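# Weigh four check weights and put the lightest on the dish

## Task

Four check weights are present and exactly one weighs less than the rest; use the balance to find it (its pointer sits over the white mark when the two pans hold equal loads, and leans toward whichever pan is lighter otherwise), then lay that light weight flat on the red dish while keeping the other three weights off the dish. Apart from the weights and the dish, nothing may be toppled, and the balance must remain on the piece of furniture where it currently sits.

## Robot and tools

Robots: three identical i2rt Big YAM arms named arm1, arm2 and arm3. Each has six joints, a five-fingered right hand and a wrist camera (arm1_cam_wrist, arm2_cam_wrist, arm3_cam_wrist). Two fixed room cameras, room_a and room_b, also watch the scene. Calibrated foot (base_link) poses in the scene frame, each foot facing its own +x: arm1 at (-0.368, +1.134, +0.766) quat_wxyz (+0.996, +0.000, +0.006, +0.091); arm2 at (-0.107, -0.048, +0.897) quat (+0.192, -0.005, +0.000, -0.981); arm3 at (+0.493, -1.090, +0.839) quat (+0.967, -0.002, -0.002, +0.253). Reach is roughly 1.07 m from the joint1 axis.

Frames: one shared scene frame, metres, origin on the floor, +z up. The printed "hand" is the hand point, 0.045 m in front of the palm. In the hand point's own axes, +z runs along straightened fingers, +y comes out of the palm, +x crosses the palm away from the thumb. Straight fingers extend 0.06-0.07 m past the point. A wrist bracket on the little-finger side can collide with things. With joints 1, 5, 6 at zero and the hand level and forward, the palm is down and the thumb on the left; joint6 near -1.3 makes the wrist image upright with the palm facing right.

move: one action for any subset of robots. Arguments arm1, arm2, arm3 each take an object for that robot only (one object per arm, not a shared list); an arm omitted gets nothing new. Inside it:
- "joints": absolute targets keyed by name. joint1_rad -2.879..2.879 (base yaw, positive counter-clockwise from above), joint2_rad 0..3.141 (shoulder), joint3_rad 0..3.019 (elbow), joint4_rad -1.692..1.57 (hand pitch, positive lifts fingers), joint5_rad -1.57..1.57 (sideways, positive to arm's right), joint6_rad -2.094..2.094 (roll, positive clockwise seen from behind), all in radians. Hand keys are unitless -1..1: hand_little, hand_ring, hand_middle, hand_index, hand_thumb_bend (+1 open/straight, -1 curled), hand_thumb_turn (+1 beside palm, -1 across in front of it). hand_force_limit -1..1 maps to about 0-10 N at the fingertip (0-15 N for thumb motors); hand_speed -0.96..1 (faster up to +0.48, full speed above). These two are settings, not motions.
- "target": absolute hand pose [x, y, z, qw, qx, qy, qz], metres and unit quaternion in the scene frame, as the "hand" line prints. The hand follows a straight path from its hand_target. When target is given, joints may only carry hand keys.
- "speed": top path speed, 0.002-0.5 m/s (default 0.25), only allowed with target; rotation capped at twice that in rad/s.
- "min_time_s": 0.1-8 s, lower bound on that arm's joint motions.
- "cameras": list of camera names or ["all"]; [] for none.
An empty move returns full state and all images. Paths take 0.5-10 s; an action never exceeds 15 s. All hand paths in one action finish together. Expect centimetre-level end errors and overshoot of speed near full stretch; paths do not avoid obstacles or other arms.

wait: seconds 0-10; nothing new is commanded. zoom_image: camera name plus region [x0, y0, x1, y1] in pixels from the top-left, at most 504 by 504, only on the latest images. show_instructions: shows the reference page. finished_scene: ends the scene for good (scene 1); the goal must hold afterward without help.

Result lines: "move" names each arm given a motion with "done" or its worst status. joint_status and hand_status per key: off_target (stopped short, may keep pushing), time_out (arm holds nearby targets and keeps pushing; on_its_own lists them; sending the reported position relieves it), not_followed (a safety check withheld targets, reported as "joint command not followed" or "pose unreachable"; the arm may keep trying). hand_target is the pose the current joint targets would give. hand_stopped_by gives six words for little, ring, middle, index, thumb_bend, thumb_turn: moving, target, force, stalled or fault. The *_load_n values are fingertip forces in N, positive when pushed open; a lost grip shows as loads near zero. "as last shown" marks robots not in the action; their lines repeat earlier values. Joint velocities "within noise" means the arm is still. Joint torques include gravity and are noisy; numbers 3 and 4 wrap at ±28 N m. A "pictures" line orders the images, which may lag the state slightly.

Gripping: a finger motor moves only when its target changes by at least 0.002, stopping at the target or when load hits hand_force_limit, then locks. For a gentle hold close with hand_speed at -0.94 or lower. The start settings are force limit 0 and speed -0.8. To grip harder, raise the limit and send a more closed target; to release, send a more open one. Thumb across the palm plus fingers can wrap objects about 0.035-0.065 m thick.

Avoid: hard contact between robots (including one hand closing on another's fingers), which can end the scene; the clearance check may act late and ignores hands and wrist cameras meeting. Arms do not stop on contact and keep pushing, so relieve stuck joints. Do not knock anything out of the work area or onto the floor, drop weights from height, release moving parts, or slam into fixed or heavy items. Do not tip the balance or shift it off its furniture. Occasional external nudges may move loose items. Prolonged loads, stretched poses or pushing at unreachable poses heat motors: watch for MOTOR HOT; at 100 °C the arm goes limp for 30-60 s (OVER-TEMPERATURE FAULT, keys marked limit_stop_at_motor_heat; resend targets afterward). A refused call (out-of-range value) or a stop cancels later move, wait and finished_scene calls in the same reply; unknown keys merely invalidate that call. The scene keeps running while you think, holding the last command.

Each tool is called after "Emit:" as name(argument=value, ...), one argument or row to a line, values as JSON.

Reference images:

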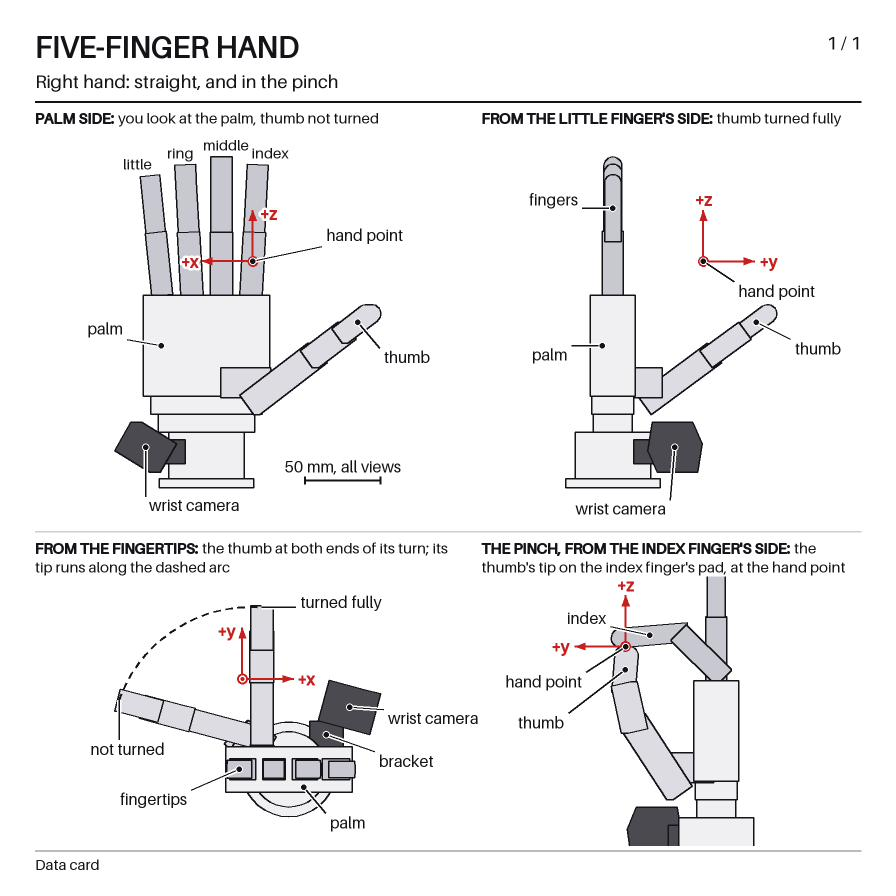

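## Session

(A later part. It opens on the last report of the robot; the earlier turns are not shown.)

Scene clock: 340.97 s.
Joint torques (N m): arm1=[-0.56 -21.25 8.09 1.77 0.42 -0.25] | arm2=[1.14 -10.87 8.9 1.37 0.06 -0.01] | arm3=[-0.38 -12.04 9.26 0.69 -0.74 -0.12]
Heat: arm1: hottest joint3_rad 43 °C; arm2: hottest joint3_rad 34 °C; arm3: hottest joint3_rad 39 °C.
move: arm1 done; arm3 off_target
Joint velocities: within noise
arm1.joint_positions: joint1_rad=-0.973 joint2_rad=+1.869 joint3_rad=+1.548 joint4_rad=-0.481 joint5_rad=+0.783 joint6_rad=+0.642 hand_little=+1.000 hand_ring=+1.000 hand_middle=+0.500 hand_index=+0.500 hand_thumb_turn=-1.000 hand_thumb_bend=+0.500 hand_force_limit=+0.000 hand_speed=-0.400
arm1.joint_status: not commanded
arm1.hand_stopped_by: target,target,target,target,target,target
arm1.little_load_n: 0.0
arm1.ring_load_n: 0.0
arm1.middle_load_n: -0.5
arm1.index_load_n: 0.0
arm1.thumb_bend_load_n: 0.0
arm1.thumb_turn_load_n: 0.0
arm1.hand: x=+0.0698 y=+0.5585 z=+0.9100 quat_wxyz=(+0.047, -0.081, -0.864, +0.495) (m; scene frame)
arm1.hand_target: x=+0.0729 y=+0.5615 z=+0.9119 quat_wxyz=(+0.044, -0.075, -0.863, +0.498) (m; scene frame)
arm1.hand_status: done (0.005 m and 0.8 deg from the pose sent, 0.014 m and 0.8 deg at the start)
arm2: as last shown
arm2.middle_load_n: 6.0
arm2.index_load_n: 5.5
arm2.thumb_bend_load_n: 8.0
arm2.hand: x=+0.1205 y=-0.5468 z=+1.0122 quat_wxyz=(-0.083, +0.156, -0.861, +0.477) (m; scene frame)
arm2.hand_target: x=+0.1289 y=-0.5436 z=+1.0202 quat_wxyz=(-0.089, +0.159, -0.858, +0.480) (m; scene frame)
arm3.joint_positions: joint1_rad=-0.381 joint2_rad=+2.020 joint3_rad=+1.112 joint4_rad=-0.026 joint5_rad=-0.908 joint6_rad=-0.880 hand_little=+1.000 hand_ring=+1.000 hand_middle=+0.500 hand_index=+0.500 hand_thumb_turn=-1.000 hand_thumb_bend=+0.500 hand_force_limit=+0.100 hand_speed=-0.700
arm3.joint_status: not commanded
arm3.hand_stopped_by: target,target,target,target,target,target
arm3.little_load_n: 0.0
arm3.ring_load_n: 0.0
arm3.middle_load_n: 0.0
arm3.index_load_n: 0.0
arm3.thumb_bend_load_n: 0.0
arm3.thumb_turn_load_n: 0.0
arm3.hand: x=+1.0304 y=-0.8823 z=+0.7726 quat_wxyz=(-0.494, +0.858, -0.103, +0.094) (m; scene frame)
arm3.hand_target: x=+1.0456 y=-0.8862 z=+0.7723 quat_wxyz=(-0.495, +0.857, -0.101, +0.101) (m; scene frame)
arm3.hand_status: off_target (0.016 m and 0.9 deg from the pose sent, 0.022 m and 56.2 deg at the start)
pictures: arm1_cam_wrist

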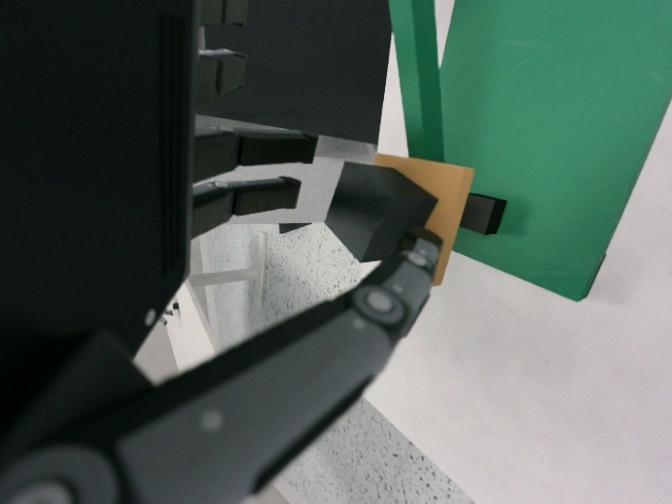

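Emit:
move(
  cameras=["arm3_cam_wrist", "arm1_cam_wrist"],
)

Emit:
zoom_image(
  camera="arm1_cam_wrist",
  region=[300, 100, 540, 300],
)

Scene clock: 341.23 s.
Joint torques (N m): arm1=[-0.56 -21.3 8.1 1.78 0.42 -0.24] | arm2=[1.26 -10.7 8.91 1.37 0.07 0] | arm3=[-0.44 -12.04 9.25 0.68 -0.73 -0.12]
Heat: arm1: hottest joint3_rad 43 °C; arm2: hottest joint3_rad 34 °C; arm3: hottest joint3_rad 39 °C.
Joint velocities: within noise
arm1.joint_positions: joint1_rad=-0.973 joint2_rad=+1.869 joint3_rad=+1.548 joint4_rad=-0.481 joint5_rad=+0.783 joint6_rad=+0.642 hand_little=+1.000 hand_ring=+1.000 hand_middle=+0.500 hand_index=+0.500 hand_thumb_turn=-1.000 hand_thumb_bend=+0.500 hand_force_limit=+0.000 hand_speed=-0.400
arm1.joint_status: not commanded
arm1.hand_stopped_by: target,target,target,target,target,target
arm1.little_load_n: 0.0
arm1.ring_load_n: 0.0
arm1.middle_load_n: -0.5
arm1.index_load_n: 0.0
arm1.thumb_bend_load_n: 0.0
arm1.thumb_turn_load_n: 0.0
arm1.hand: x=+0.0698 y=+0.5585 z=+0.9100 quat_wxyz=(+0.047, -0.081, -0.864, +0.495) (m; scene frame)
arm1.hand_target: x=+0.0729 y=+0.5615 z=+0.9119 quat_wxyz=(+0.044, -0.075, -0.863, +0.498) (m; scene frame)
arm1.hand_status: done (0.005 m and 0.8 deg from the pose sent, 0.014 m and 0.8 deg at the start)
arm2.joint_positions: joint1_rad=+1.557 joint2_rad=+1.413 joint3_rad=+0.844 joint4_rad=+0.010 joint5_rad=+0.012 joint6_rad=+0.014 hand_little=+1.000 hand_ring=+1.000 hand_middle=+0.108 hand_index=+0.101 hand_thumb_turn=-1.000 hand_thumb_bend=+0.294 hand_force_limit=+0.100 hand_speed=-0.940
arm2.joint_status: not commanded
arm2.hand_stopped_by: target,target,force,force,force,target
arm2.little_load_n: 0.0
arm2.ring_load_n: -0.5
arm2.middle_load_n: 6.0
arm2.index_load_n: 5.5
arm2.thumb_bend_load_n: 8.0
arm2.thumb_turn_load_n: -1.5
arm2.hand: x=+0.1205 y=-0.5468 z=+1.0122 quat_wxyz=(-0.083, +0.156, -0.861, +0.477) (m; scene frame)
arm2.hand_target: x=+0.1289 y=-0.5436 z=+1.0202 quat_wxyz=(-0.089, +0.159, -0.858, +0.480) (m; scene frame)
arm2.hand_status: not commanded
arm3.joint_positions: joint1_rad=-0.381 joint2_rad=+2.020 joint3_rad=+1.112 joint4_rad=-0.026 joint5_rad=-0.908 joint6_rad=-0.880 hand_little=+1.000 hand_ring=+1.000 hand_middle=+0.500 hand_index=+0.500 hand_thumb_turn=-1.000 hand_thumb_bend=+0.500 hand_force_limit=+0.100 hand_speed=-0.700
arm3.joint_status: not commanded
arm3.hand_stopped_by: target,target,target,target,target,target
arm3.little_load_n: 0.0
arm3.ring_load_n: 0.0
arm3.middle_load_n: 0.0
arm3.index_load_n: -0.5
arm3.thumb_bend_load_n: 0.0
arm3.thumb_turn_load_n: 0.0
arm3.hand: x=+1.0304 y=-0.8823 z=+0.7726 quat_wxyz=(-0.494, +0.858, -0.103, +0.094) (m; scene frame)
arm3.hand_target: x=+1.0455 y=-0.8862 z=+0.7723 quat_wxyz=(-0.495, +0.857, -0.101, +0.101) (m; scene frame)
arm3.hand_status: off_target (0.016 m and 0.9 deg from the pose sent, 0.022 m and 56.2 deg at the start)
pictures: arm1_cam_wrist, arm3_cam_wrist

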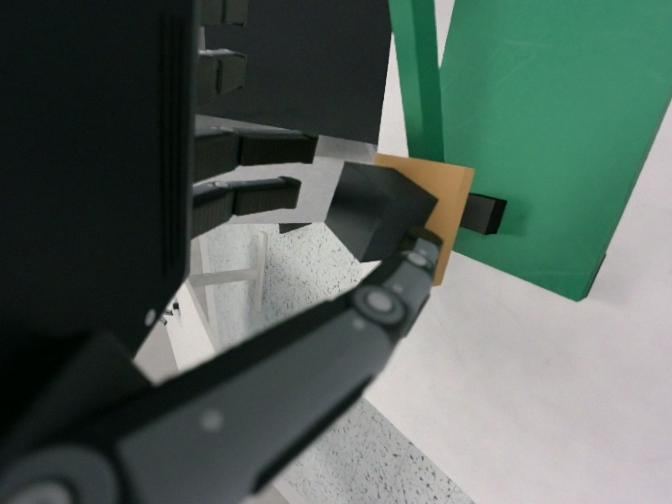

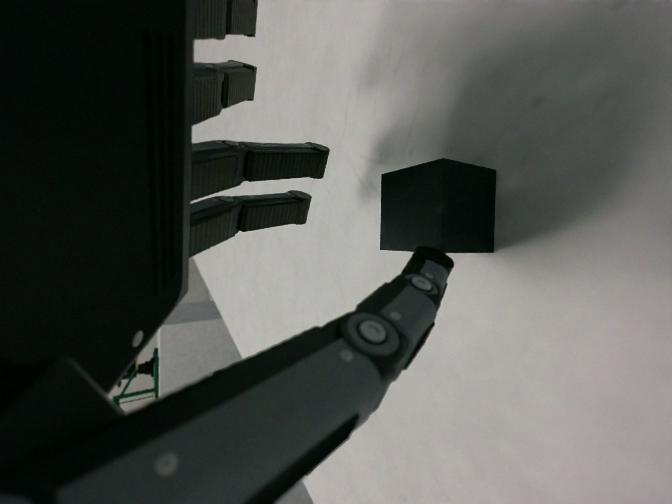

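Scaled by 2.100.

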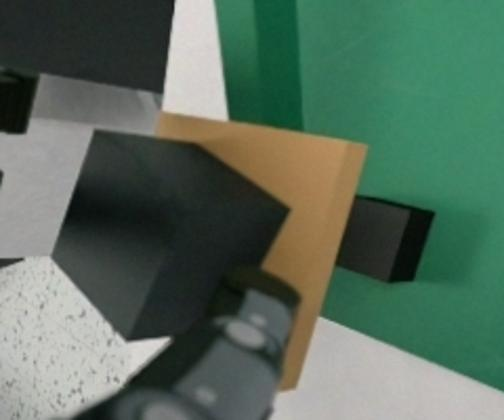

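Emit:
move(
  arm1={"target": [0.0715, 0.5620, 0.903, -0.0436, 0.0754, 0.8627, -0.4981], "speed": 0.03},
  arm3={"target": [1.046, -0.886, 0.82, 0.4045, -0.7006, 0.5090, -0.2939], "speed": 0.1},
  cameras=["arm1_cam_wrist", "arm3_cam_wrist"],
)

Emit:
zoom_image(
  camera="arm1_cam_wrist",
  region=[300, 100, 540, 300],
)

Scene clock: 347.83 s.
Joint torques (N m): arm1=[-0.62 -20.78 8.06 1.8 0.4 -0.25] | arm2=[1.2 -11.05 8.92 1.43 0.08 -0.03] | arm3=[1.2 -12.04 6 1.72 0.16 0.04]
Heat: arm1: hottest joint3_rad 42 °C; arm2: hottest joint3_rad 34 °C; arm3: hottest joint3_rad 39 °C.
move: arm1 done; arm3 done
Joint velocities: within noise
arm1.joint_positions: joint1_rad=-0.973 joint2_rad=+1.869 joint3_rad=+1.529 joint4_rad=-0.457 joint5_rad=+0.783 joint6_rad=+0.642 hand_little=+1.000 hand_ring=+1.000 hand_middle=+0.500 hand_index=+0.500 hand_thumb_turn=-1.000 hand_thumb_bend=+0.500 hand_force_limit=+0.000 hand_speed=-0.400
arm1.joint_status: not commanded
arm1.hand_stopped_by: target,target,target,target,target,target
arm1.little_load_n: 0.0
arm1.ring_load_n: 0.0
arm1.middle_load_n: -0.5
arm1.index_load_n: 0.0
arm1.thumb_bend_load_n: 0.0
arm1.thumb_turn_load_n: 0.0
arm1.hand: x=+0.0689 y=+0.5593 z=+0.9045 quat_wxyz=(+0.045, -0.082, -0.863, +0.496) (m; scene frame)
arm1.hand_target: x=+0.0715 y=+0.5619 z=+0.9031 quat_wxyz=(+0.044, -0.076, -0.863, +0.498) (m; scene frame)
arm1.hand_status: done (0.004 m and 0.8 deg from the pose sent, 0.008 m and 0.8 deg at the start)
arm2: as last shown
arm2.ring_load_n: 0.0
arm2.index_load_n: 6.0
arm2.thumb_bend_load_n: 8.5
arm3.joint_positions: joint1_rad=-0.224 joint2_rad=+1.817 joint3_rad=+0.828 joint4_rad=+0.449 joint5_rad=-0.021 joint6_rad=-0.016 hand_little=+1.000 hand_ring=+1.000 hand_middle=+0.500 hand_index=+0.500 hand_thumb_turn=-1.000 hand_thumb_bend=+0.500 hand_force_limit=+0.100 hand_speed=-0.700
arm3.joint_status: not commanded
arm3.hand_stopped_by: target,target,target,target,target,target
arm3.little_load_n: -0.5
arm3.ring_load_n: 0.0
arm3.middle_load_n: 0.0
arm3.index_load_n: 0.0
arm3.thumb_bend_load_n: 0.0
arm3.thumb_turn_load_n: 0.0
arm3.hand: x=+1.0473 y=-0.8911 z=+0.8137 quat_wxyz=(-0.399, +0.704, -0.510, +0.293) (m; scene frame)
arm3.hand_target: x=+1.0461 y=-0.8860 z=+0.8199 quat_wxyz=(-0.405, +0.701, -0.509, +0.294) (m; scene frame)
arm3.hand_status: done (0.008 m and 0.8 deg from the pose sent, 0.050 m and 56.4 deg at the start)
pictures: arm1_cam_wrist, arm3_cam_wrist

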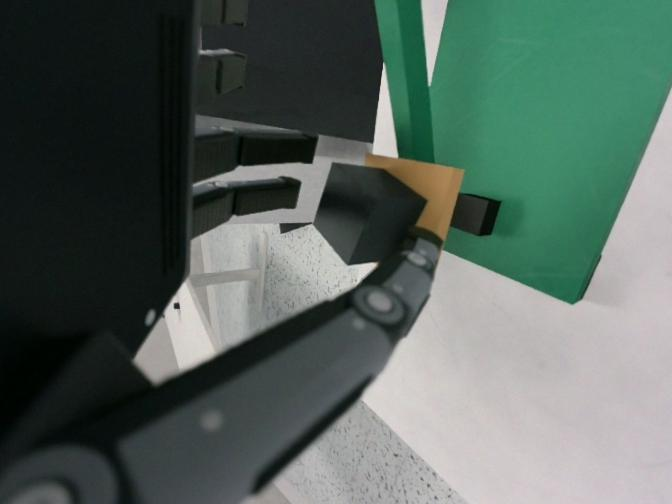

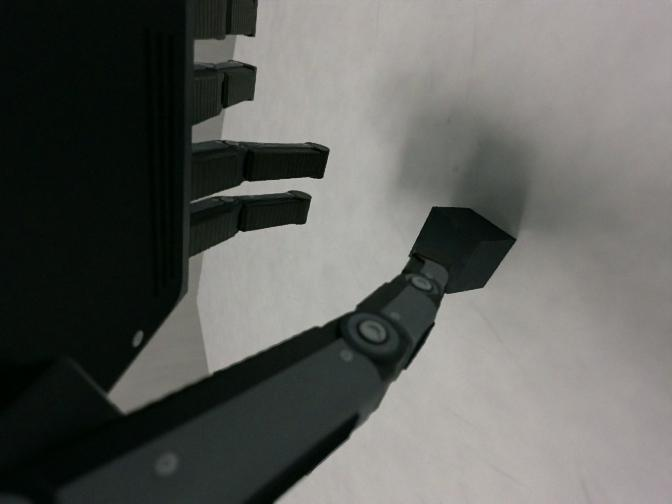

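Scaled by 2.100.

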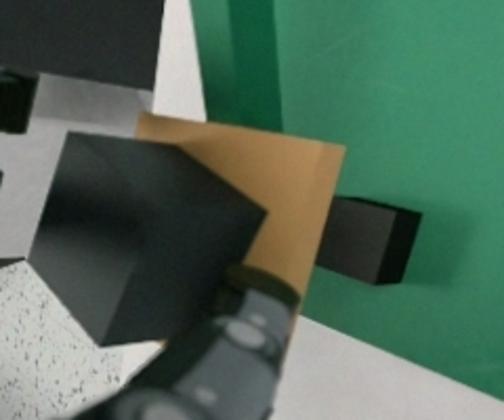

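Emit:
move(
  arm1={"joints": {"hand_index": -0.1, "hand_middle": -0.1, "hand_thumb_bend": 0.1, "hand_force_limit": 0.1, "hand_speed": -0.94}},
  cameras=["arm1_cam_wrist"],
)

Emit:
zoom_image(
  camera="arm1_cam_wrist",
  region=[300, 100, 540, 300],
)

Scene clock: 350.87 s.
Joint torques (N m): arm1=[-0.62 -20.78 8.06 1.55 0.34 -0.26] | arm2=[1.44 -10.93 8.94 1.4 0.08 -0.02] | arm3=[1.26 -12.1 6.01 1.72 0.17 0.04]
Heat: arm1: hottest joint3_rad 42 °C; arm2: hottest joint3_rad 34 °C; arm3: hottest joint3_rad 39 °C.
move: arm1 off_target
Joint velocities: within noise
arm1.joint_positions: joint1_rad=-0.973 joint2_rad=+1.869 joint3_rad=+1.529 joint4_rad=-0.451 joint5_rad=+0.784 joint6_rad=+0.642 hand_little=+1.000 hand_ring=+1.000 hand_middle=+0.113 hand_index=+0.106 hand_thumb_turn=-1.000 hand_thumb_bend=+0.296 hand_force_limit=+0.100 hand_speed=-0.940
arm1.joint_status: hand_middle off_target (ended at +0.113, target -0.100); hand_index off_target (ended at +0.106, target -0.100); hand_thumb_bend off_target (ended at +0.296, target +0.100); the others done
arm1.hand_stopped_by: target,target,force,force,force,target
arm1.little_load_n: 0.0
arm1.ring_load_n: 0.0
arm1.middle_load_n: 8.0
arm1.index_load_n: 7.0
arm1.thumb_bend_load_n: 8.5
arm1.thumb_turn_load_n: -1.5
arm1.hand: x=+0.0696 y=+0.5583 z=+0.9056 quat_wxyz=(+0.044, -0.083, -0.862, +0.498) (m; scene frame)
arm1.hand_target: x=+0.0715 y=+0.5619 z=+0.9031 quat_wxyz=(+0.044, -0.076, -0.863, +0.498) (m; scene frame)
arm1.hand_status: not commanded
arm2, arm3: as last shown
arm2.middle_load_n: 5.5
arm2.index_load_n: 5.5
arm2.thumb_bend_load_n: 8.0
arm3.joint_positions: joint1_rad=-0.224 joint2_rad=+1.817 joint3_rad=+0.828 joint4_rad=+0.449 joint5_rad=-0.021 joint6_rad=-0.015 hand_little=+1.000 hand_ring=+1.000 hand_middle=+0.500 hand_index=+0.500 hand_thumb_turn=-1.000 hand_thumb_bend=+0.500 hand_force_limit=+0.100 hand_speed=-0.700
arm3.little_load_n: 0.0
pictures: arm1_cam_wrist

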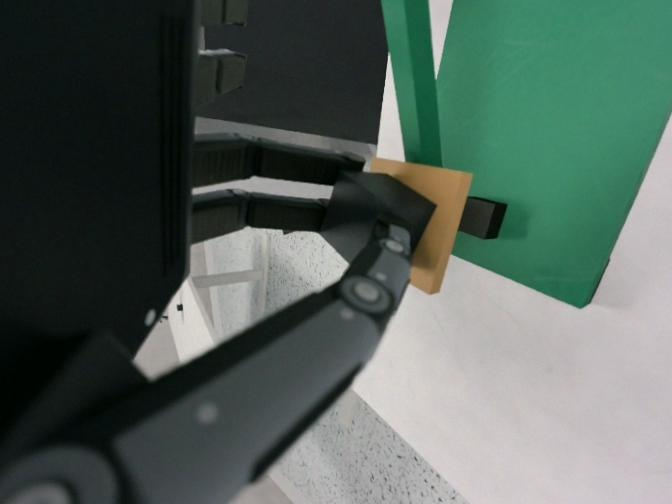

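Scaled by 2.100.

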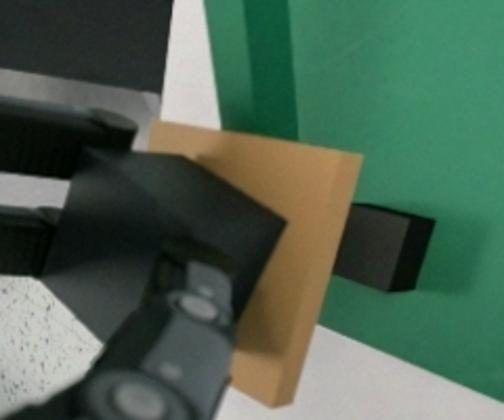

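Emit:
move(
  arm1={"target": [0.0715, 0.5619, 0.99, -0.0436, 0.0754, 0.8627, -0.4981], "speed": 0.04},
  arm3={"target": [1.040, -0.880, 0.782, 0.4045, -0.7006, 0.5090, -0.2939], "speed": 0.05},
  cameras=["arm1_cam_wrist", "room_a", "arm3_cam_wrist"],
)

Scene clock: 354.23 s.
Joint torques (N m): arm1=[-0.73 -20.25 12.81 0.81 0.54 -0.27] | arm2=[1.2 -10.64 8.96 1.36 0.08 -0.01] | arm3=[1.38 -10.05 5.5 2.21 0.17 0.04]
Heat: arm1: hottest joint3_rad 42 °C; arm2: hottest joint3_rad 34 °C; arm3: hottest joint3_rad 38 °C.
move: arm1 off_target; arm3 off_target
Joint velocities: within noise
arm1.joint_positions: joint1_rad=-0.973 joint2_rad=+1.809 joint3_rad=+1.619 joint4_rad=-0.635 joint5_rad=+0.778 joint6_rad=+0.641 hand_little=+1.000 hand_ring=+1.000 hand_middle=+0.112 hand_index=+0.106 hand_thumb_turn=-1.000 hand_thumb_bend=+0.294 hand_force_limit=+0.100 hand_speed=-0.940
arm1.joint_status: not commanded
arm1.hand_stopped_by: target,target,force,force,force,target
arm1.little_load_n: -0.5
arm1.ring_load_n: 0.0
arm1.middle_load_n: 0.0
arm1.index_load_n: 0.0
arm1.thumb_bend_load_n: 0.0
arm1.thumb_turn_load_n: 0.0
arm1.hand: x=+0.0622 y=+0.5682 z=+0.9648 quat_wxyz=(+0.053, -0.075, -0.868, +0.487) (m; scene frame)
arm1.hand_target: x=+0.0707 y=+0.5626 z=+0.9900 quat_wxyz=(+0.043, -0.075, -0.863, +0.498) (m; scene frame)
arm1.hand_status: off_target (0.028 m and 1.8 deg from the pose sent, 0.085 m and 0.9 deg at the start)
arm2: as last shown
arm2.middle_load_n: 6.0
arm3.joint_positions: joint1_rad=-0.208 joint2_rad=+1.879 joint3_rad=+0.809 joint4_rad=+0.549 joint5_rad=-0.006 joint6_rad=-0.007 hand_little=+1.000 hand_ring=+1.000 hand_middle=+0.500 hand_index=+0.500 hand_thumb_turn=-1.000 hand_thumb_bend=+0.500 hand_force_limit=+0.100 hand_speed=-0.700
arm3.joint_status: not commanded
arm3.hand_stopped_by: target,target,target,target,target,target
arm3.little_load_n: 0.0
arm3.ring_load_n: 0.0
arm3.middle_load_n: 0.0
arm3.index_load_n: 0.0
arm3.thumb_bend_load_n: 0.0
arm3.thumb_turn_load_n: 0.0
arm3.hand: x=+1.0440 y=-0.8851 z=+0.7907 quat_wxyz=(-0.405, +0.700, -0.508, +0.298) (m; scene frame)
arm3.hand_target: x=+1.0398 y=-0.8802 z=+0.7821 quat_wxyz=(-0.404, +0.701, -0.509, +0.294) (m; scene frame)
arm3.hand_status: off_target (0.011 m and 0.5 deg from the pose sent, 0.034 m and 0.8 deg at the start)
pictures: arm1_cam_wrist, arm3_cam_wrist, room_a

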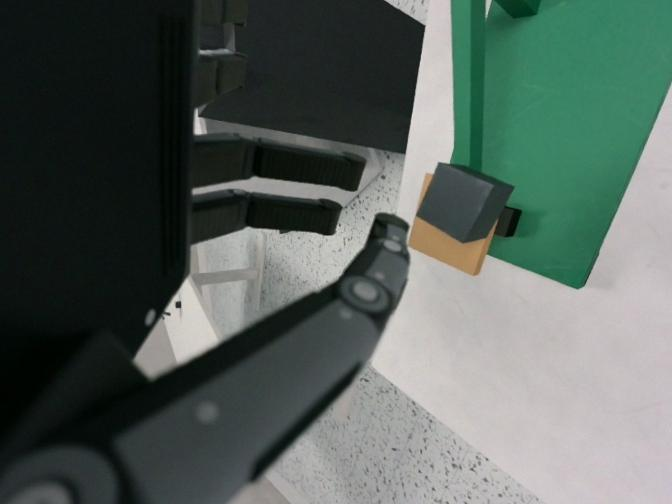

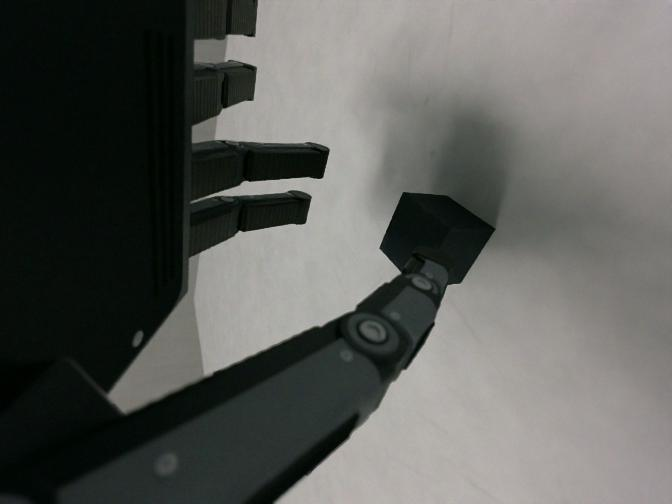

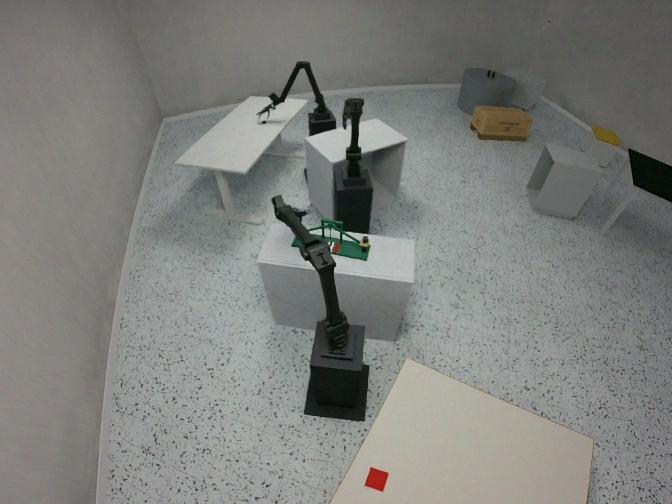

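Emit:
zoom_image(
  camera="arm1_cam_wrist",
  region=[360, 100, 560, 300],
)

Emit:
zoom_image(
  camera="room_a",
  region=[280, 200, 400, 280],
)

Emit:
zoom_image(
  camera="arm3_cam_wrist",
  region=[280, 130, 520, 330],
)

Scaled by 2.520.

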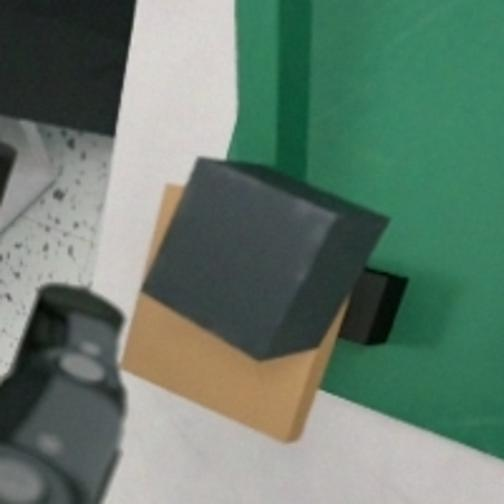

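Scaled by 4.200.

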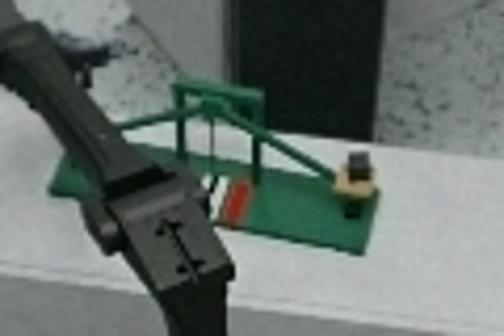

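Scaled by 2.100.

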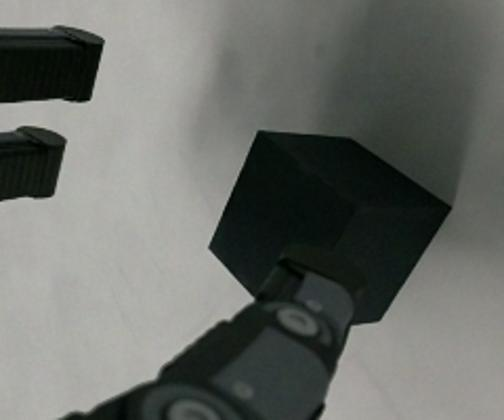

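Emit:
move(
  arm1={"target": [0.056, 0.582, 0.935, -0.0218, 0.0378, 0.8652, -0.4995], "speed": 0.06, "joints": {"hand_index": 0.5, "hand_middle": 0.5, "hand_thumb_bend": 0.5, "hand_speed": -0.6}},
  cameras=["arm1_cam_wrist"],
)

Emit:
zoom_image(
  camera="arm1_cam_wrist",
  region=[300, 100, 540, 300],
)

Scene clock: 359.10 s.
Joint torques (N m): arm1=[-1.67 -19.49 8.21 1.88 0.28 -0.27] | arm2=[1.14 -10.87 8.95 1.4 0.09 -0.01] | arm3=[1.32 -10.05 5.5 2.22 0.17 0.04]
Heat: arm1: hottest joint3_rad 42 °C; arm2: hottest joint3_rad 34 °C; arm3: hottest joint3_rad 38 °C.
move: arm1 done
Joint velocities: within noise
arm1.joint_positions: joint1_rad=-0.973 joint2_rad=+1.758 joint3_rad=+1.445 joint4_rad=-0.423 joint5_rad=+0.713 joint6_rad=+0.552 hand_little=+1.000 hand_ring=+1.000 hand_middle=+0.500 hand_index=+0.500 hand_thumb_turn=-1.000 hand_thumb_bend=+0.500 hand_force_limit=+0.100 hand_speed=-0.600
arm1.joint_status: all done
arm1.hand_stopped_by: target,target,target,target,target,target
arm1.little_load_n: 0.0
arm1.ring_load_n: 0.0
arm1.middle_load_n: 0.0
arm1.index_load_n: 0.0
arm1.thumb_bend_load_n: 0.0
arm1.thumb_turn_load_n: 0.0
arm1.hand: x=+0.0598 y=+0.5841 z=+0.9342 quat_wxyz=(+0.022, -0.040, -0.867, +0.497) (m; scene frame)
arm1.hand_target: x=+0.0559 y=+0.5820 z=+0.9350 quat_wxyz=(+0.022, -0.038, -0.865, +0.499) (m; scene frame)
arm1.hand_status: done (0.004 m and 0.5 deg from the pose sent, 0.033 m and 5.8 deg at the start)
arm2, arm3: as last shown
arm2.middle_load_n: 5.5
arm2.index_load_n: 6.0
pictures: arm1_cam_wrist

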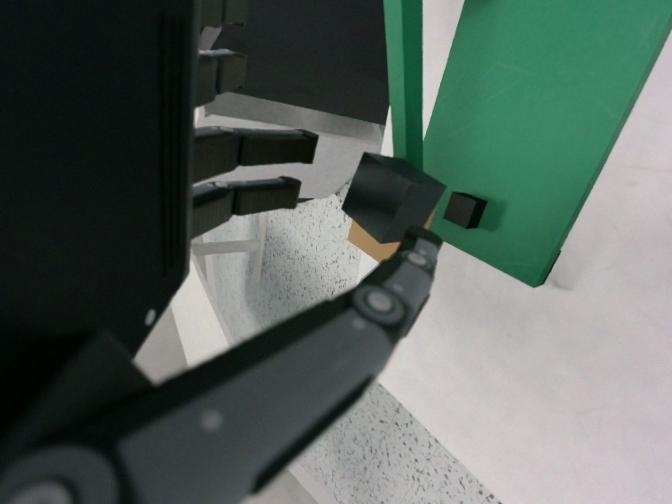

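Scaled by 2.100.

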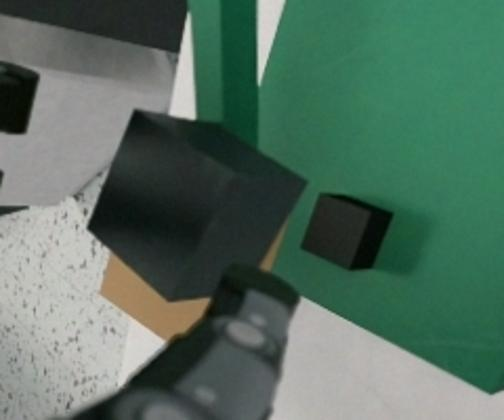

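Emit:
wait(
  seconds=0.5,
  cameras=["arm1_cam_wrist", "room_a"],
)

Emit:
zoom_image(
  camera="arm1_cam_wrist",
  region=[320, 130, 460, 270],
)

Emit:
zoom_image(
  camera="room_a",
  region=[280, 200, 400, 280],
)

Scene clock: 360.53 s.
Joint torques (N m): arm1=[-1.67 -19.49 8.18 1.89 0.28 -0.28] | arm2=[1.03 -10.81 8.98 1.33 0.06 -0.01] | arm3=[1.32 -10.05 5.5 2.21 0.17 0.05]
Heat: arm1: hottest joint3_rad 42 °C; arm2: hottest joint3_rad 34 °C; arm3: hottest joint3_rad 38 °C.
Joint velocities: within noise
arm1.joint_positions: joint1_rad=-0.973 joint2_rad=+1.758 joint3_rad=+1.445 joint4_rad=-0.423 joint5_rad=+0.713 joint6_rad=+0.552 hand_little=+1.000 hand_ring=+1.000 hand_middle=+0.500 hand_index=+0.500 hand_thumb_turn=-1.000 hand_thumb_bend=+0.500 hand_force_limit=+0.100 hand_speed=-0.600
arm1.joint_status: all done
arm1.hand_stopped_by: target,target,target,target,target,target
arm1.little_load_n: 0.0
arm1.ring_load_n: 0.0
arm1.middle_load_n: 0.0
arm1.index_load_n: 0.0
arm1.thumb_bend_load_n: 0.0
arm1.thumb_turn_load_n: 0.0
arm1.hand: x=+0.0598 y=+0.5841 z=+0.9342 quat_wxyz=(+0.022, -0.040, -0.867, +0.497) (m; scene frame)
arm1.hand_target: x=+0.0559 y=+0.5820 z=+0.9350 quat_wxyz=(+0.022, -0.038, -0.865, +0.499) (m; scene frame)
arm1.hand_status: done (0.004 m and 0.4 deg from the pose sent, 0.033 m and 5.8 deg at the start)
arm2.joint_positions: joint1_rad=+1.557 joint2_rad=+1.413 joint3_rad=+0.844 joint4_rad=+0.010 joint5_rad=+0.012 joint6_rad=+0.014 hand_little=+1.000 hand_ring=+1.000 hand_middle=+0.108 hand_index=+0.101 hand_thumb_turn=-1.000 hand_thumb_bend=+0.294 hand_force_limit=+0.100 hand_speed=-0.940
arm2.joint_status: not commanded
arm2.hand_stopped_by: target,target,force,force,force,target
arm2.little_load_n: 0.0
arm2.ring_load_n: 0.0
arm2.middle_load_n: 6.0
arm2.index_load_n: 6.0
arm2.thumb_bend_load_n: 8.5
arm2.thumb_turn_load_n: -1.5
arm2.hand: x=+0.1205 y=-0.5468 z=+1.0122 quat_wxyz=(-0.083, +0.156, -0.861, +0.477) (m; scene frame)
arm2.hand_target: x=+0.1289 y=-0.5436 z=+1.0202 quat_wxyz=(-0.089, +0.159, -0.858, +0.480) (m; scene frame)
arm2.hand_status: not commanded
arm3.joint_positions: joint1_rad=-0.208 joint2_rad=+1.879 joint3_rad=+0.809 joint4_rad=+0.549 joint5_rad=-0.006 joint6_rad=-0.007 hand_little=+1.000 hand_ring=+1.000 hand_middle=+0.500 hand_index=+0.500 hand_thumb_turn=-1.000 hand_thumb_bend=+0.500 hand_force_limit=+0.100 hand_speed=-0.700
arm3.joint_status: not commanded
arm3.hand_stopped_by: target,target,target,target,target,target
arm3.little_load_n: 0.0
arm3.ring_load_n: 0.0
arm3.middle_load_n: 0.0
arm3.index_load_n: 0.0
arm3.thumb_bend_load_n: 0.0
arm3.thumb_turn_load_n: 0.0
arm3.hand: x=+1.0440 y=-0.8851 z=+0.7907 quat_wxyz=(-0.405, +0.700, -0.508, +0.298) (m; scene frame)
arm3.hand_target: x=+1.0398 y=-0.8802 z=+0.7821 quat_wxyz=(-0.404, +0.701, -0.509, +0.294) (m; scene frame)
arm3.hand_status: not commanded
wait: 0.50 s; at rest from the start
pictures: arm1_cam_wrist, room_a

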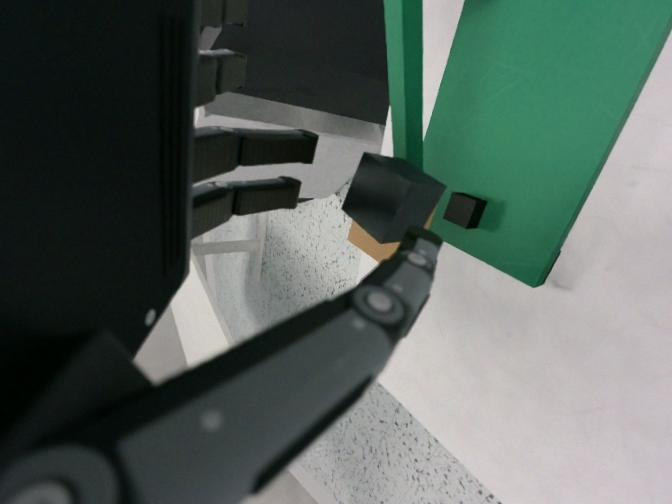

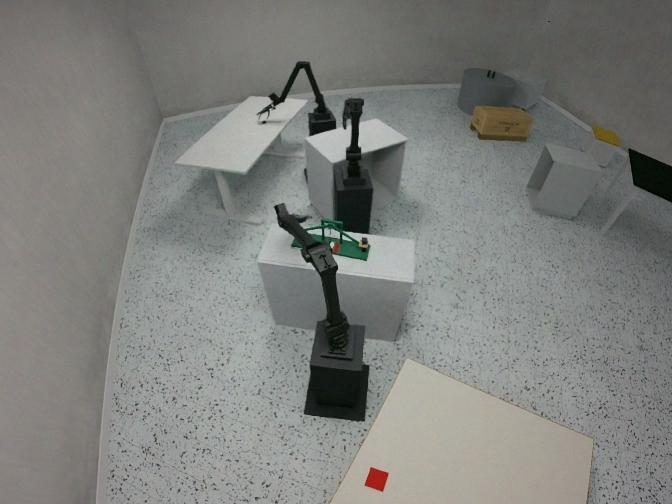

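Scaled by 3.600.

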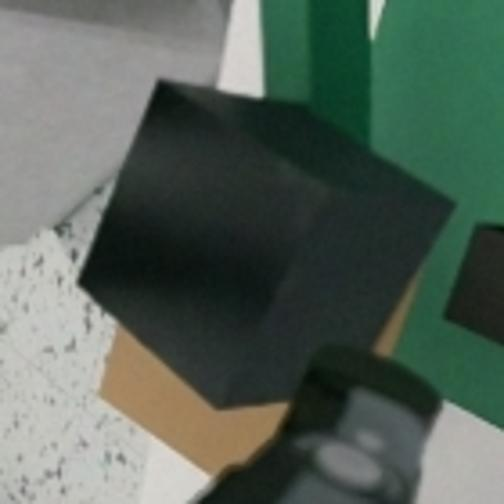

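Scaled by 4.200.

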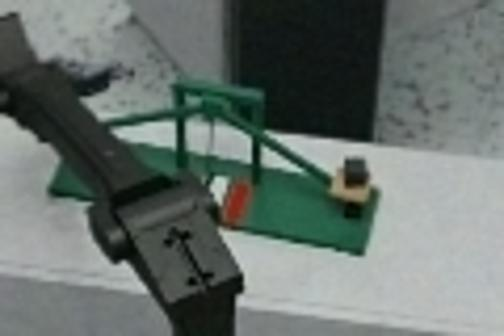

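Emit:
zoom_image(
  camera="room_a",
  region=[310, 210, 380, 270],
)

Emit:
move(
  cameras=["room_b"],
)

Scaled by 7.200.

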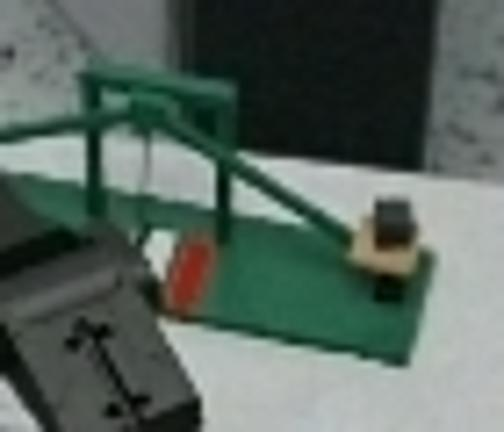

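Scene clock: 362.50 s.
Joint torques (N m): arm1=[-1.67 -19.49 8.2 1.89 0.28 -0.28] | arm2=[1.14 -10.7 9.01 1.47 0.08 0] | arm3=[1.32 -10.05 5.49 2.21 0.18 0.04]
Heat: arm1: hottest joint3_rad 42 °C; arm2: hottest joint3_rad 34 °C; arm3: hottest joint3_rad 37 °C.
Joint velocities: within noise
arm1.joint_positions: joint1_rad=-0.973 joint2_rad=+1.758 joint3_rad=+1.445 joint4_rad=-0.423 joint5_rad=+0.713 joint6_rad=+0.552 hand_little=+1.000 hand_ring=+1.000 hand_middle=+0.500 hand_index=+0.500 hand_thumb_turn=-1.000 hand_thumb_bend=+0.500 hand_force_limit=+0.100 hand_speed=-0.600
arm1.joint_status: all done
arm1.hand_stopped_by: target,target,target,target,target,target
arm1.little_load_n: 0.0
arm1.ring_load_n: 0.0
arm1.middle_load_n: 0.0
arm1.index_load_n: 0.0
arm1.thumb_bend_load_n: 0.0
arm1.thumb_turn_load_n: 0.0
arm1.hand: x=+0.0598 y=+0.5841 z=+0.9342 quat_wxyz=(+0.022, -0.040, -0.867, +0.497) (m; scene frame)
arm1.hand_target: x=+0.0559 y=+0.5820 z=+0.9350 quat_wxyz=(+0.022, -0.038, -0.865, +0.499) (m; scene frame)
arm1.hand_status: done (0.004 m and 0.4 deg from the pose sent, 0.033 m and 5.8 deg at the start)
arm2.joint_positions: joint1_rad=+1.557 joint2_rad=+1.413 joint3_rad=+0.844 joint4_rad=+0.010 joint5_rad=+0.012 joint6_rad=+0.014 hand_little=+1.000 hand_ring=+1.000 hand_middle=+0.108 hand_index=+0.101 hand_thumb_turn=-1.000 hand_thumb_bend=+0.294 hand_force_limit=+0.100 hand_speed=-0.940
arm2.joint_status: not commanded
arm2.hand_stopped_by: target,target,force,force,force,target
arm2.little_load_n: 0.0
arm2.ring_load_n: 0.0
arm2.middle_load_n: 5.5
arm2.index_load_n: 6.0
arm2.thumb_bend_load_n: 8.5
arm2.thumb_turn_load_n: -1.5
arm2.hand: x=+0.1205 y=-0.5468 z=+1.0122 quat_wxyz=(-0.083, +0.156, -0.861, +0.477) (m; scene frame)
arm2.hand_target: x=+0.1289 y=-0.5436 z=+1.0202 quat_wxyz=(-0.089, +0.159, -0.858, +0.480) (m; scene frame)
arm2.hand_status: not commanded
arm3.joint_positions: joint1_rad=-0.208 joint2_rad=+1.879 joint3_rad=+0.809 joint4_rad=+0.549 joint5_rad=-0.006 joint6_rad=-0.007 hand_little=+1.000 hand_ring=+1.000 hand_middle=+0.500 hand_index=+0.500 hand_thumb_turn=-1.000 hand_thumb_bend=+0.500 hand_force_limit=+0.100 hand_speed=-0.700
arm3.joint_status: not commanded
arm3.hand_stopped_by: target,target,target,target,target,target
arm3.little_load_n: 0.0
arm3.ring_load_n: 0.0
arm3.middle_load_n: 0.0
arm3.index_load_n: 0.0
arm3.thumb_bend_load_n: 0.0
arm3.thumb_turn_load_n: 0.5
arm3.hand: x=+1.0440 y=-0.8851 z=+0.7907 quat_wxyz=(-0.405, +0.700, -0.508, +0.298) (m; scene frame)
arm3.hand_target: x=+1.0398 y=-0.8802 z=+0.7821 quat_wxyz=(-0.404, +0.701, -0.509, +0.294) (m; scene frame)
arm3.hand_status: not commanded
pictures: room_b

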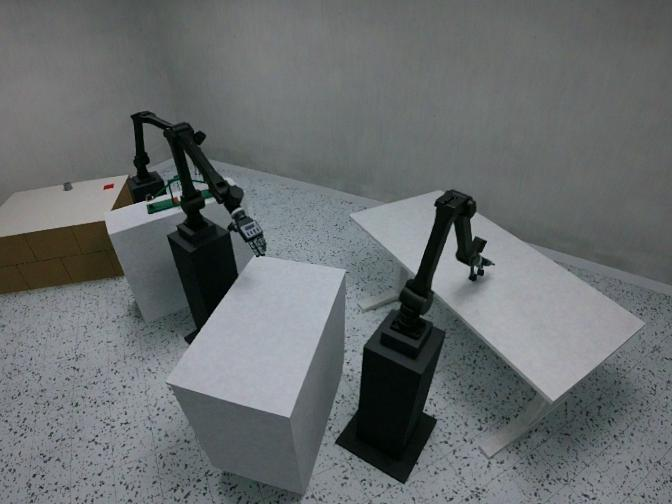

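Emit:
move(
  arm1={"target": [0.0490, 0.5815, 0.922, -0.0131, 0.0227, 0.8657, -0.4998], "speed": 0.04},
  cameras=["arm1_cam_wrist"],
)

Emit:
zoom_image(
  camera="arm1_cam_wrist",
  region=[300, 100, 540, 300],
)

Scene clock: 364.17 s.
Joint torques (N m): arm1=[-1.85 -19.37 8.13 1.94 0.25 -0.29] | arm2=[1.08 -10.93 8.84 1.43 0.08 -0.03] | arm3=[1.26 -10.05 5.49 2.21 0.17 0.04]
Heat: arm1: hottest joint3_rad 42 °C; arm2: hottest joint3_rad 34 °C; arm3: hottest joint3_rad 37 °C.
move: arm1 done
Joint velocities: within noise
arm1.joint_positions: joint1_rad=-0.987 joint2_rad=+1.750 joint3_rad=+1.392 joint4_rad=-0.351 joint5_rad=+0.674 joint6_rad=+0.509 hand_little=+1.000 hand_ring=+1.000 hand_middle=+0.500 hand_index=+0.500 hand_thumb_turn=-1.000 hand_thumb_bend=+0.500 hand_force_limit=+0.100 hand_speed=-0.600
arm1.joint_status: not commanded
arm1.hand_stopped_by: target,target,target,target,target,target
arm1.little_load_n: 0.0
arm1.ring_load_n: 0.0
arm1.middle_load_n: 0.0
arm1.index_load_n: 0.0
arm1.thumb_bend_load_n: 0.0
arm1.thumb_turn_load_n: 0.0
arm1.hand: x=+0.0542 y=+0.5846 z=+0.9205 quat_wxyz=(+0.013, -0.024, -0.868, +0.496) (m; scene frame)
arm1.hand_target: x=+0.0491 y=+0.5816 z=+0.9220 quat_wxyz=(+0.013, -0.023, -0.866, +0.500) (m; scene frame)
arm1.hand_status: done (0.006 m and 0.5 deg from the pose sent, 0.017 m and 2.2 deg at the start)
arm2, arm3: as last shown
arm2.thumb_bend_load_n: 8.0
arm3.index_load_n: -0.5
arm3.thumb_turn_load_n: 0.0
pictures: arm1_cam_wrist

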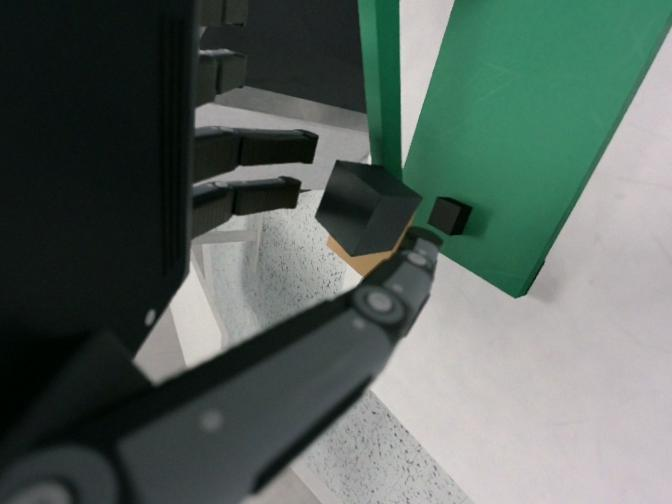

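Scaled by 2.100.

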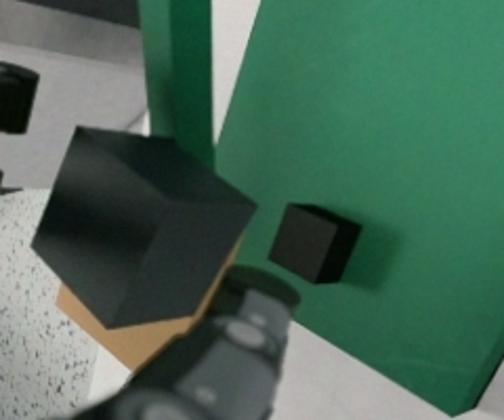

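Emit:
zoom_image(
  camera="arm1_cam_wrist",
  region=[305, 145, 435, 285],
)

Scaled by 3.600.

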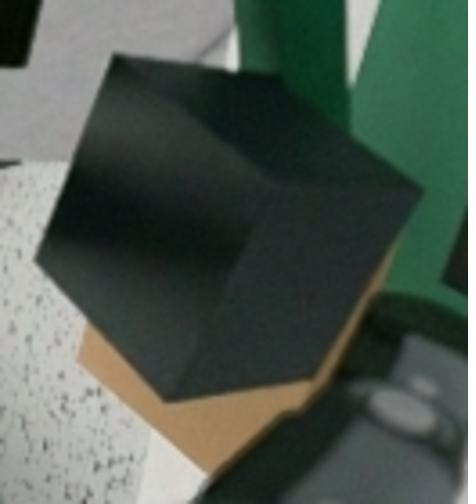

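Emit:
move(
  arm1={"target": [0.0470, 0.5795, 0.917, -0.0131, 0.0227, 0.8657, -0.4998], "speed": 0.04},
  cameras=["arm1_cam_wrist", "room_a"],
)

Emit:
zoom_image(
  camera="arm1_cam_wrist",
  region=[300, 100, 540, 300],
)

Emit:
zoom_image(
  camera="room_a",
  region=[310, 210, 380, 270],
)

Scene clock: 371.20 s.
Joint torques (N m): arm1=[-1.96 -18.84 8.13 1.95 0.25 -0.27] | arm2=[1.03 -10.87 9.01 1.36 0.08 -0.01] | arm3=[1.32 -10.05 5.52 2.21 0.17 0.05]
Heat: arm1: hottest joint3_rad 42 °C; arm2: hottest joint3_rad 35 °C; arm3: hottest joint3_rad 37 °C.
move: arm1 done
Joint velocities: within noise
arm1.joint_positions: joint1_rad=-0.990 joint2_rad=+1.750 joint3_rad=+1.384 joint4_rad=-0.336 joint5_rad=+0.670 joint6_rad=+0.505 hand_little=+1.000 hand_ring=+1.000 hand_middle=+0.500 hand_index=+0.500 hand_thumb_turn=-1.000 hand_thumb_bend=+0.500 hand_force_limit=+0.100 hand_speed=-0.600
arm1.joint_status: not commanded
arm1.hand_stopped_by: target,target,target,target,target,target
arm1.little_load_n: 0.0
arm1.ring_load_n: 0.0
arm1.middle_load_n: -0.5
arm1.index_load_n: 0.0
arm1.thumb_bend_load_n: 0.0
arm1.thumb_turn_load_n: 0.0
arm1.hand: x=+0.0526 y=+0.5832 z=+0.9185 quat_wxyz=(+0.011, -0.024, -0.867, +0.498) (m; scene frame)
arm1.hand_target: x=+0.0470 y=+0.5795 z=+0.9170 quat_wxyz=(+0.013, -0.023, -0.866, +0.500) (m; scene frame)
arm1.hand_status: done (0.007 m and 0.4 deg from the pose sent, 0.009 m and 0.5 deg at the start)
arm2, arm3: as last shown
arm2.middle_load_n: 6.0
arm2.index_load_n: 5.5
arm2.thumb_bend_load_n: 8.5
arm3.index_load_n: 0.0
pictures: arm1_cam_wrist, room_a

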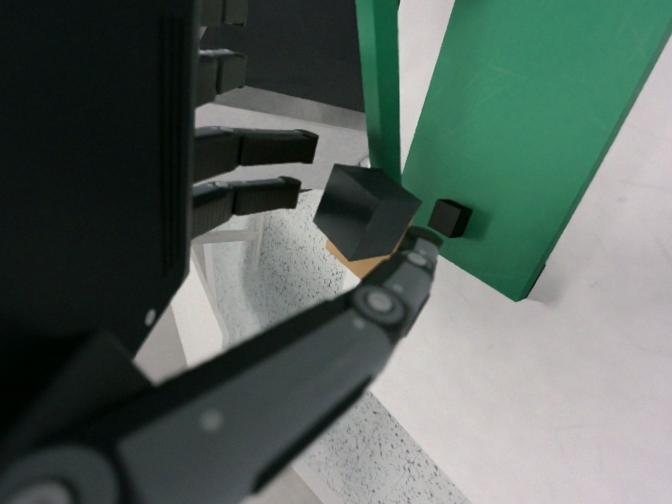

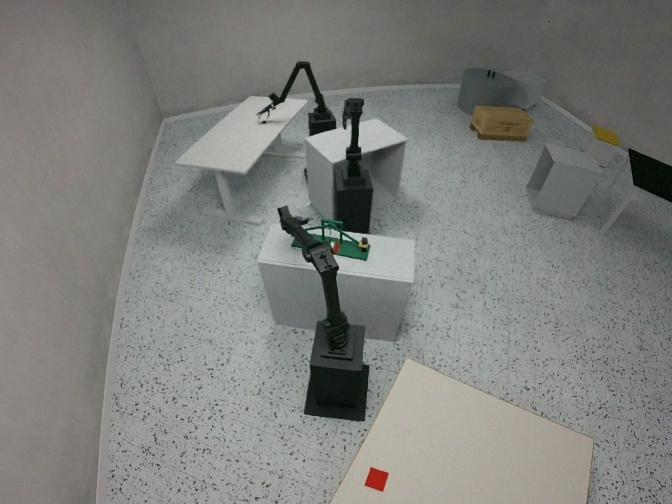

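Scaled by 2.100.

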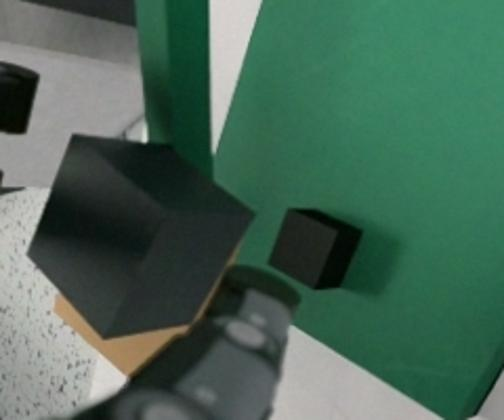

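Scaled by 7.200.

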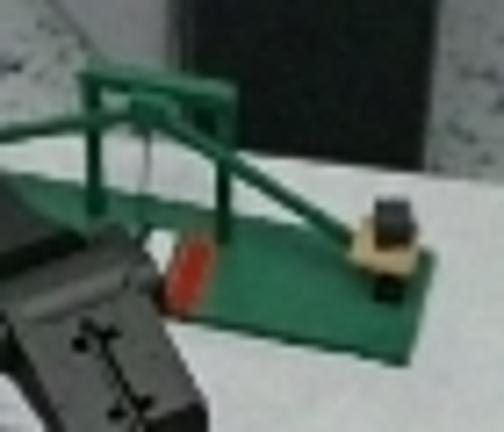

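Emit:
move(
  arm1={"target": [0.0490, 0.5745, 0.912, -0.0131, 0.0227, 0.8657, -0.4998], "speed": 0.03},
  cameras=["arm1_cam_wrist"],
)

Emit:
zoom_image(
  camera="arm1_cam_wrist",
  region=[300, 100, 540, 300],
)

Scene clock: 372.87 s.
Joint torques (N m): arm1=[-2.02 -17.44 8.79 1.96 0.24 -0.28] | arm2=[1.2 -10.64 8.95 1.31 0.07 -0.02] | arm3=[1.32 -10.11 5.52 2.22 0.17 0.04]
Heat: arm1: hottest joint3_rad 42 °C; arm2: hottest joint3_rad 35 °C; arm3: hottest joint3_rad 37 °C.
move: arm1 off_target
Joint velocities: within noise
arm1.joint_positions: joint1_rad=-0.993 joint2_rad=+1.750 joint3_rad=+1.384 joint4_rad=-0.327 joint5_rad=+0.668 joint6_rad=+0.502 hand_little=+1.000 hand_ring=+1.000 hand_middle=+0.500 hand_index=+0.500 hand_thumb_turn=-1.000 hand_thumb_bend=+0.500 hand_force_limit=+0.100 hand_speed=-0.600
arm1.joint_status: not commanded
arm1.hand_stopped_by: target,target,target,target,target,target
arm1.little_load_n: 0.0
arm1.ring_load_n: 0.0
arm1.middle_load_n: 0.0
arm1.index_load_n: 0.0
arm1.thumb_bend_load_n: 0.0
arm1.thumb_turn_load_n: 0.0
arm1.hand: x=+0.0526 y=+0.5809 z=+0.9200 quat_wxyz=(+0.008, -0.025, -0.866, +0.500) (m; scene frame)
arm1.hand_target: x=+0.0489 y=+0.5747 z=+0.9120 quat_wxyz=(+0.013, -0.023, -0.866, +0.500) (m; scene frame)
arm1.hand_status: off_target (0.011 m and 0.6 deg from the pose sent, 0.012 m and 0.4 deg at the start)
arm2, arm3: as last shown
arm2.index_load_n: 6.0
arm2.thumb_bend_load_n: 8.0
pictures: arm1_cam_wrist

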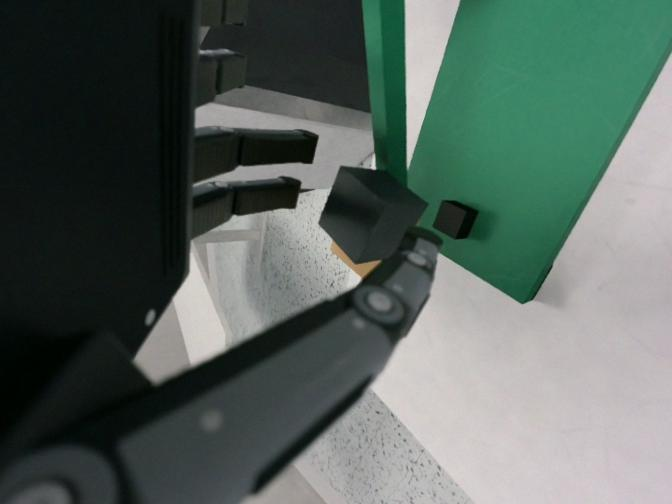

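Scaled by 2.100.

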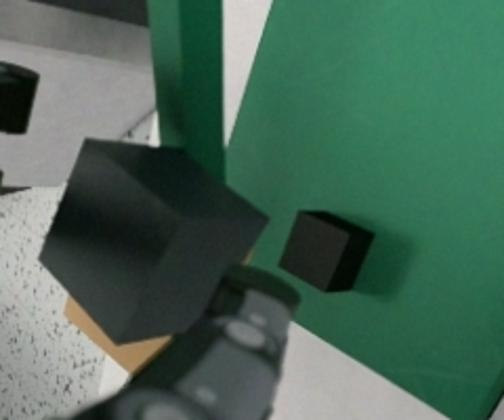

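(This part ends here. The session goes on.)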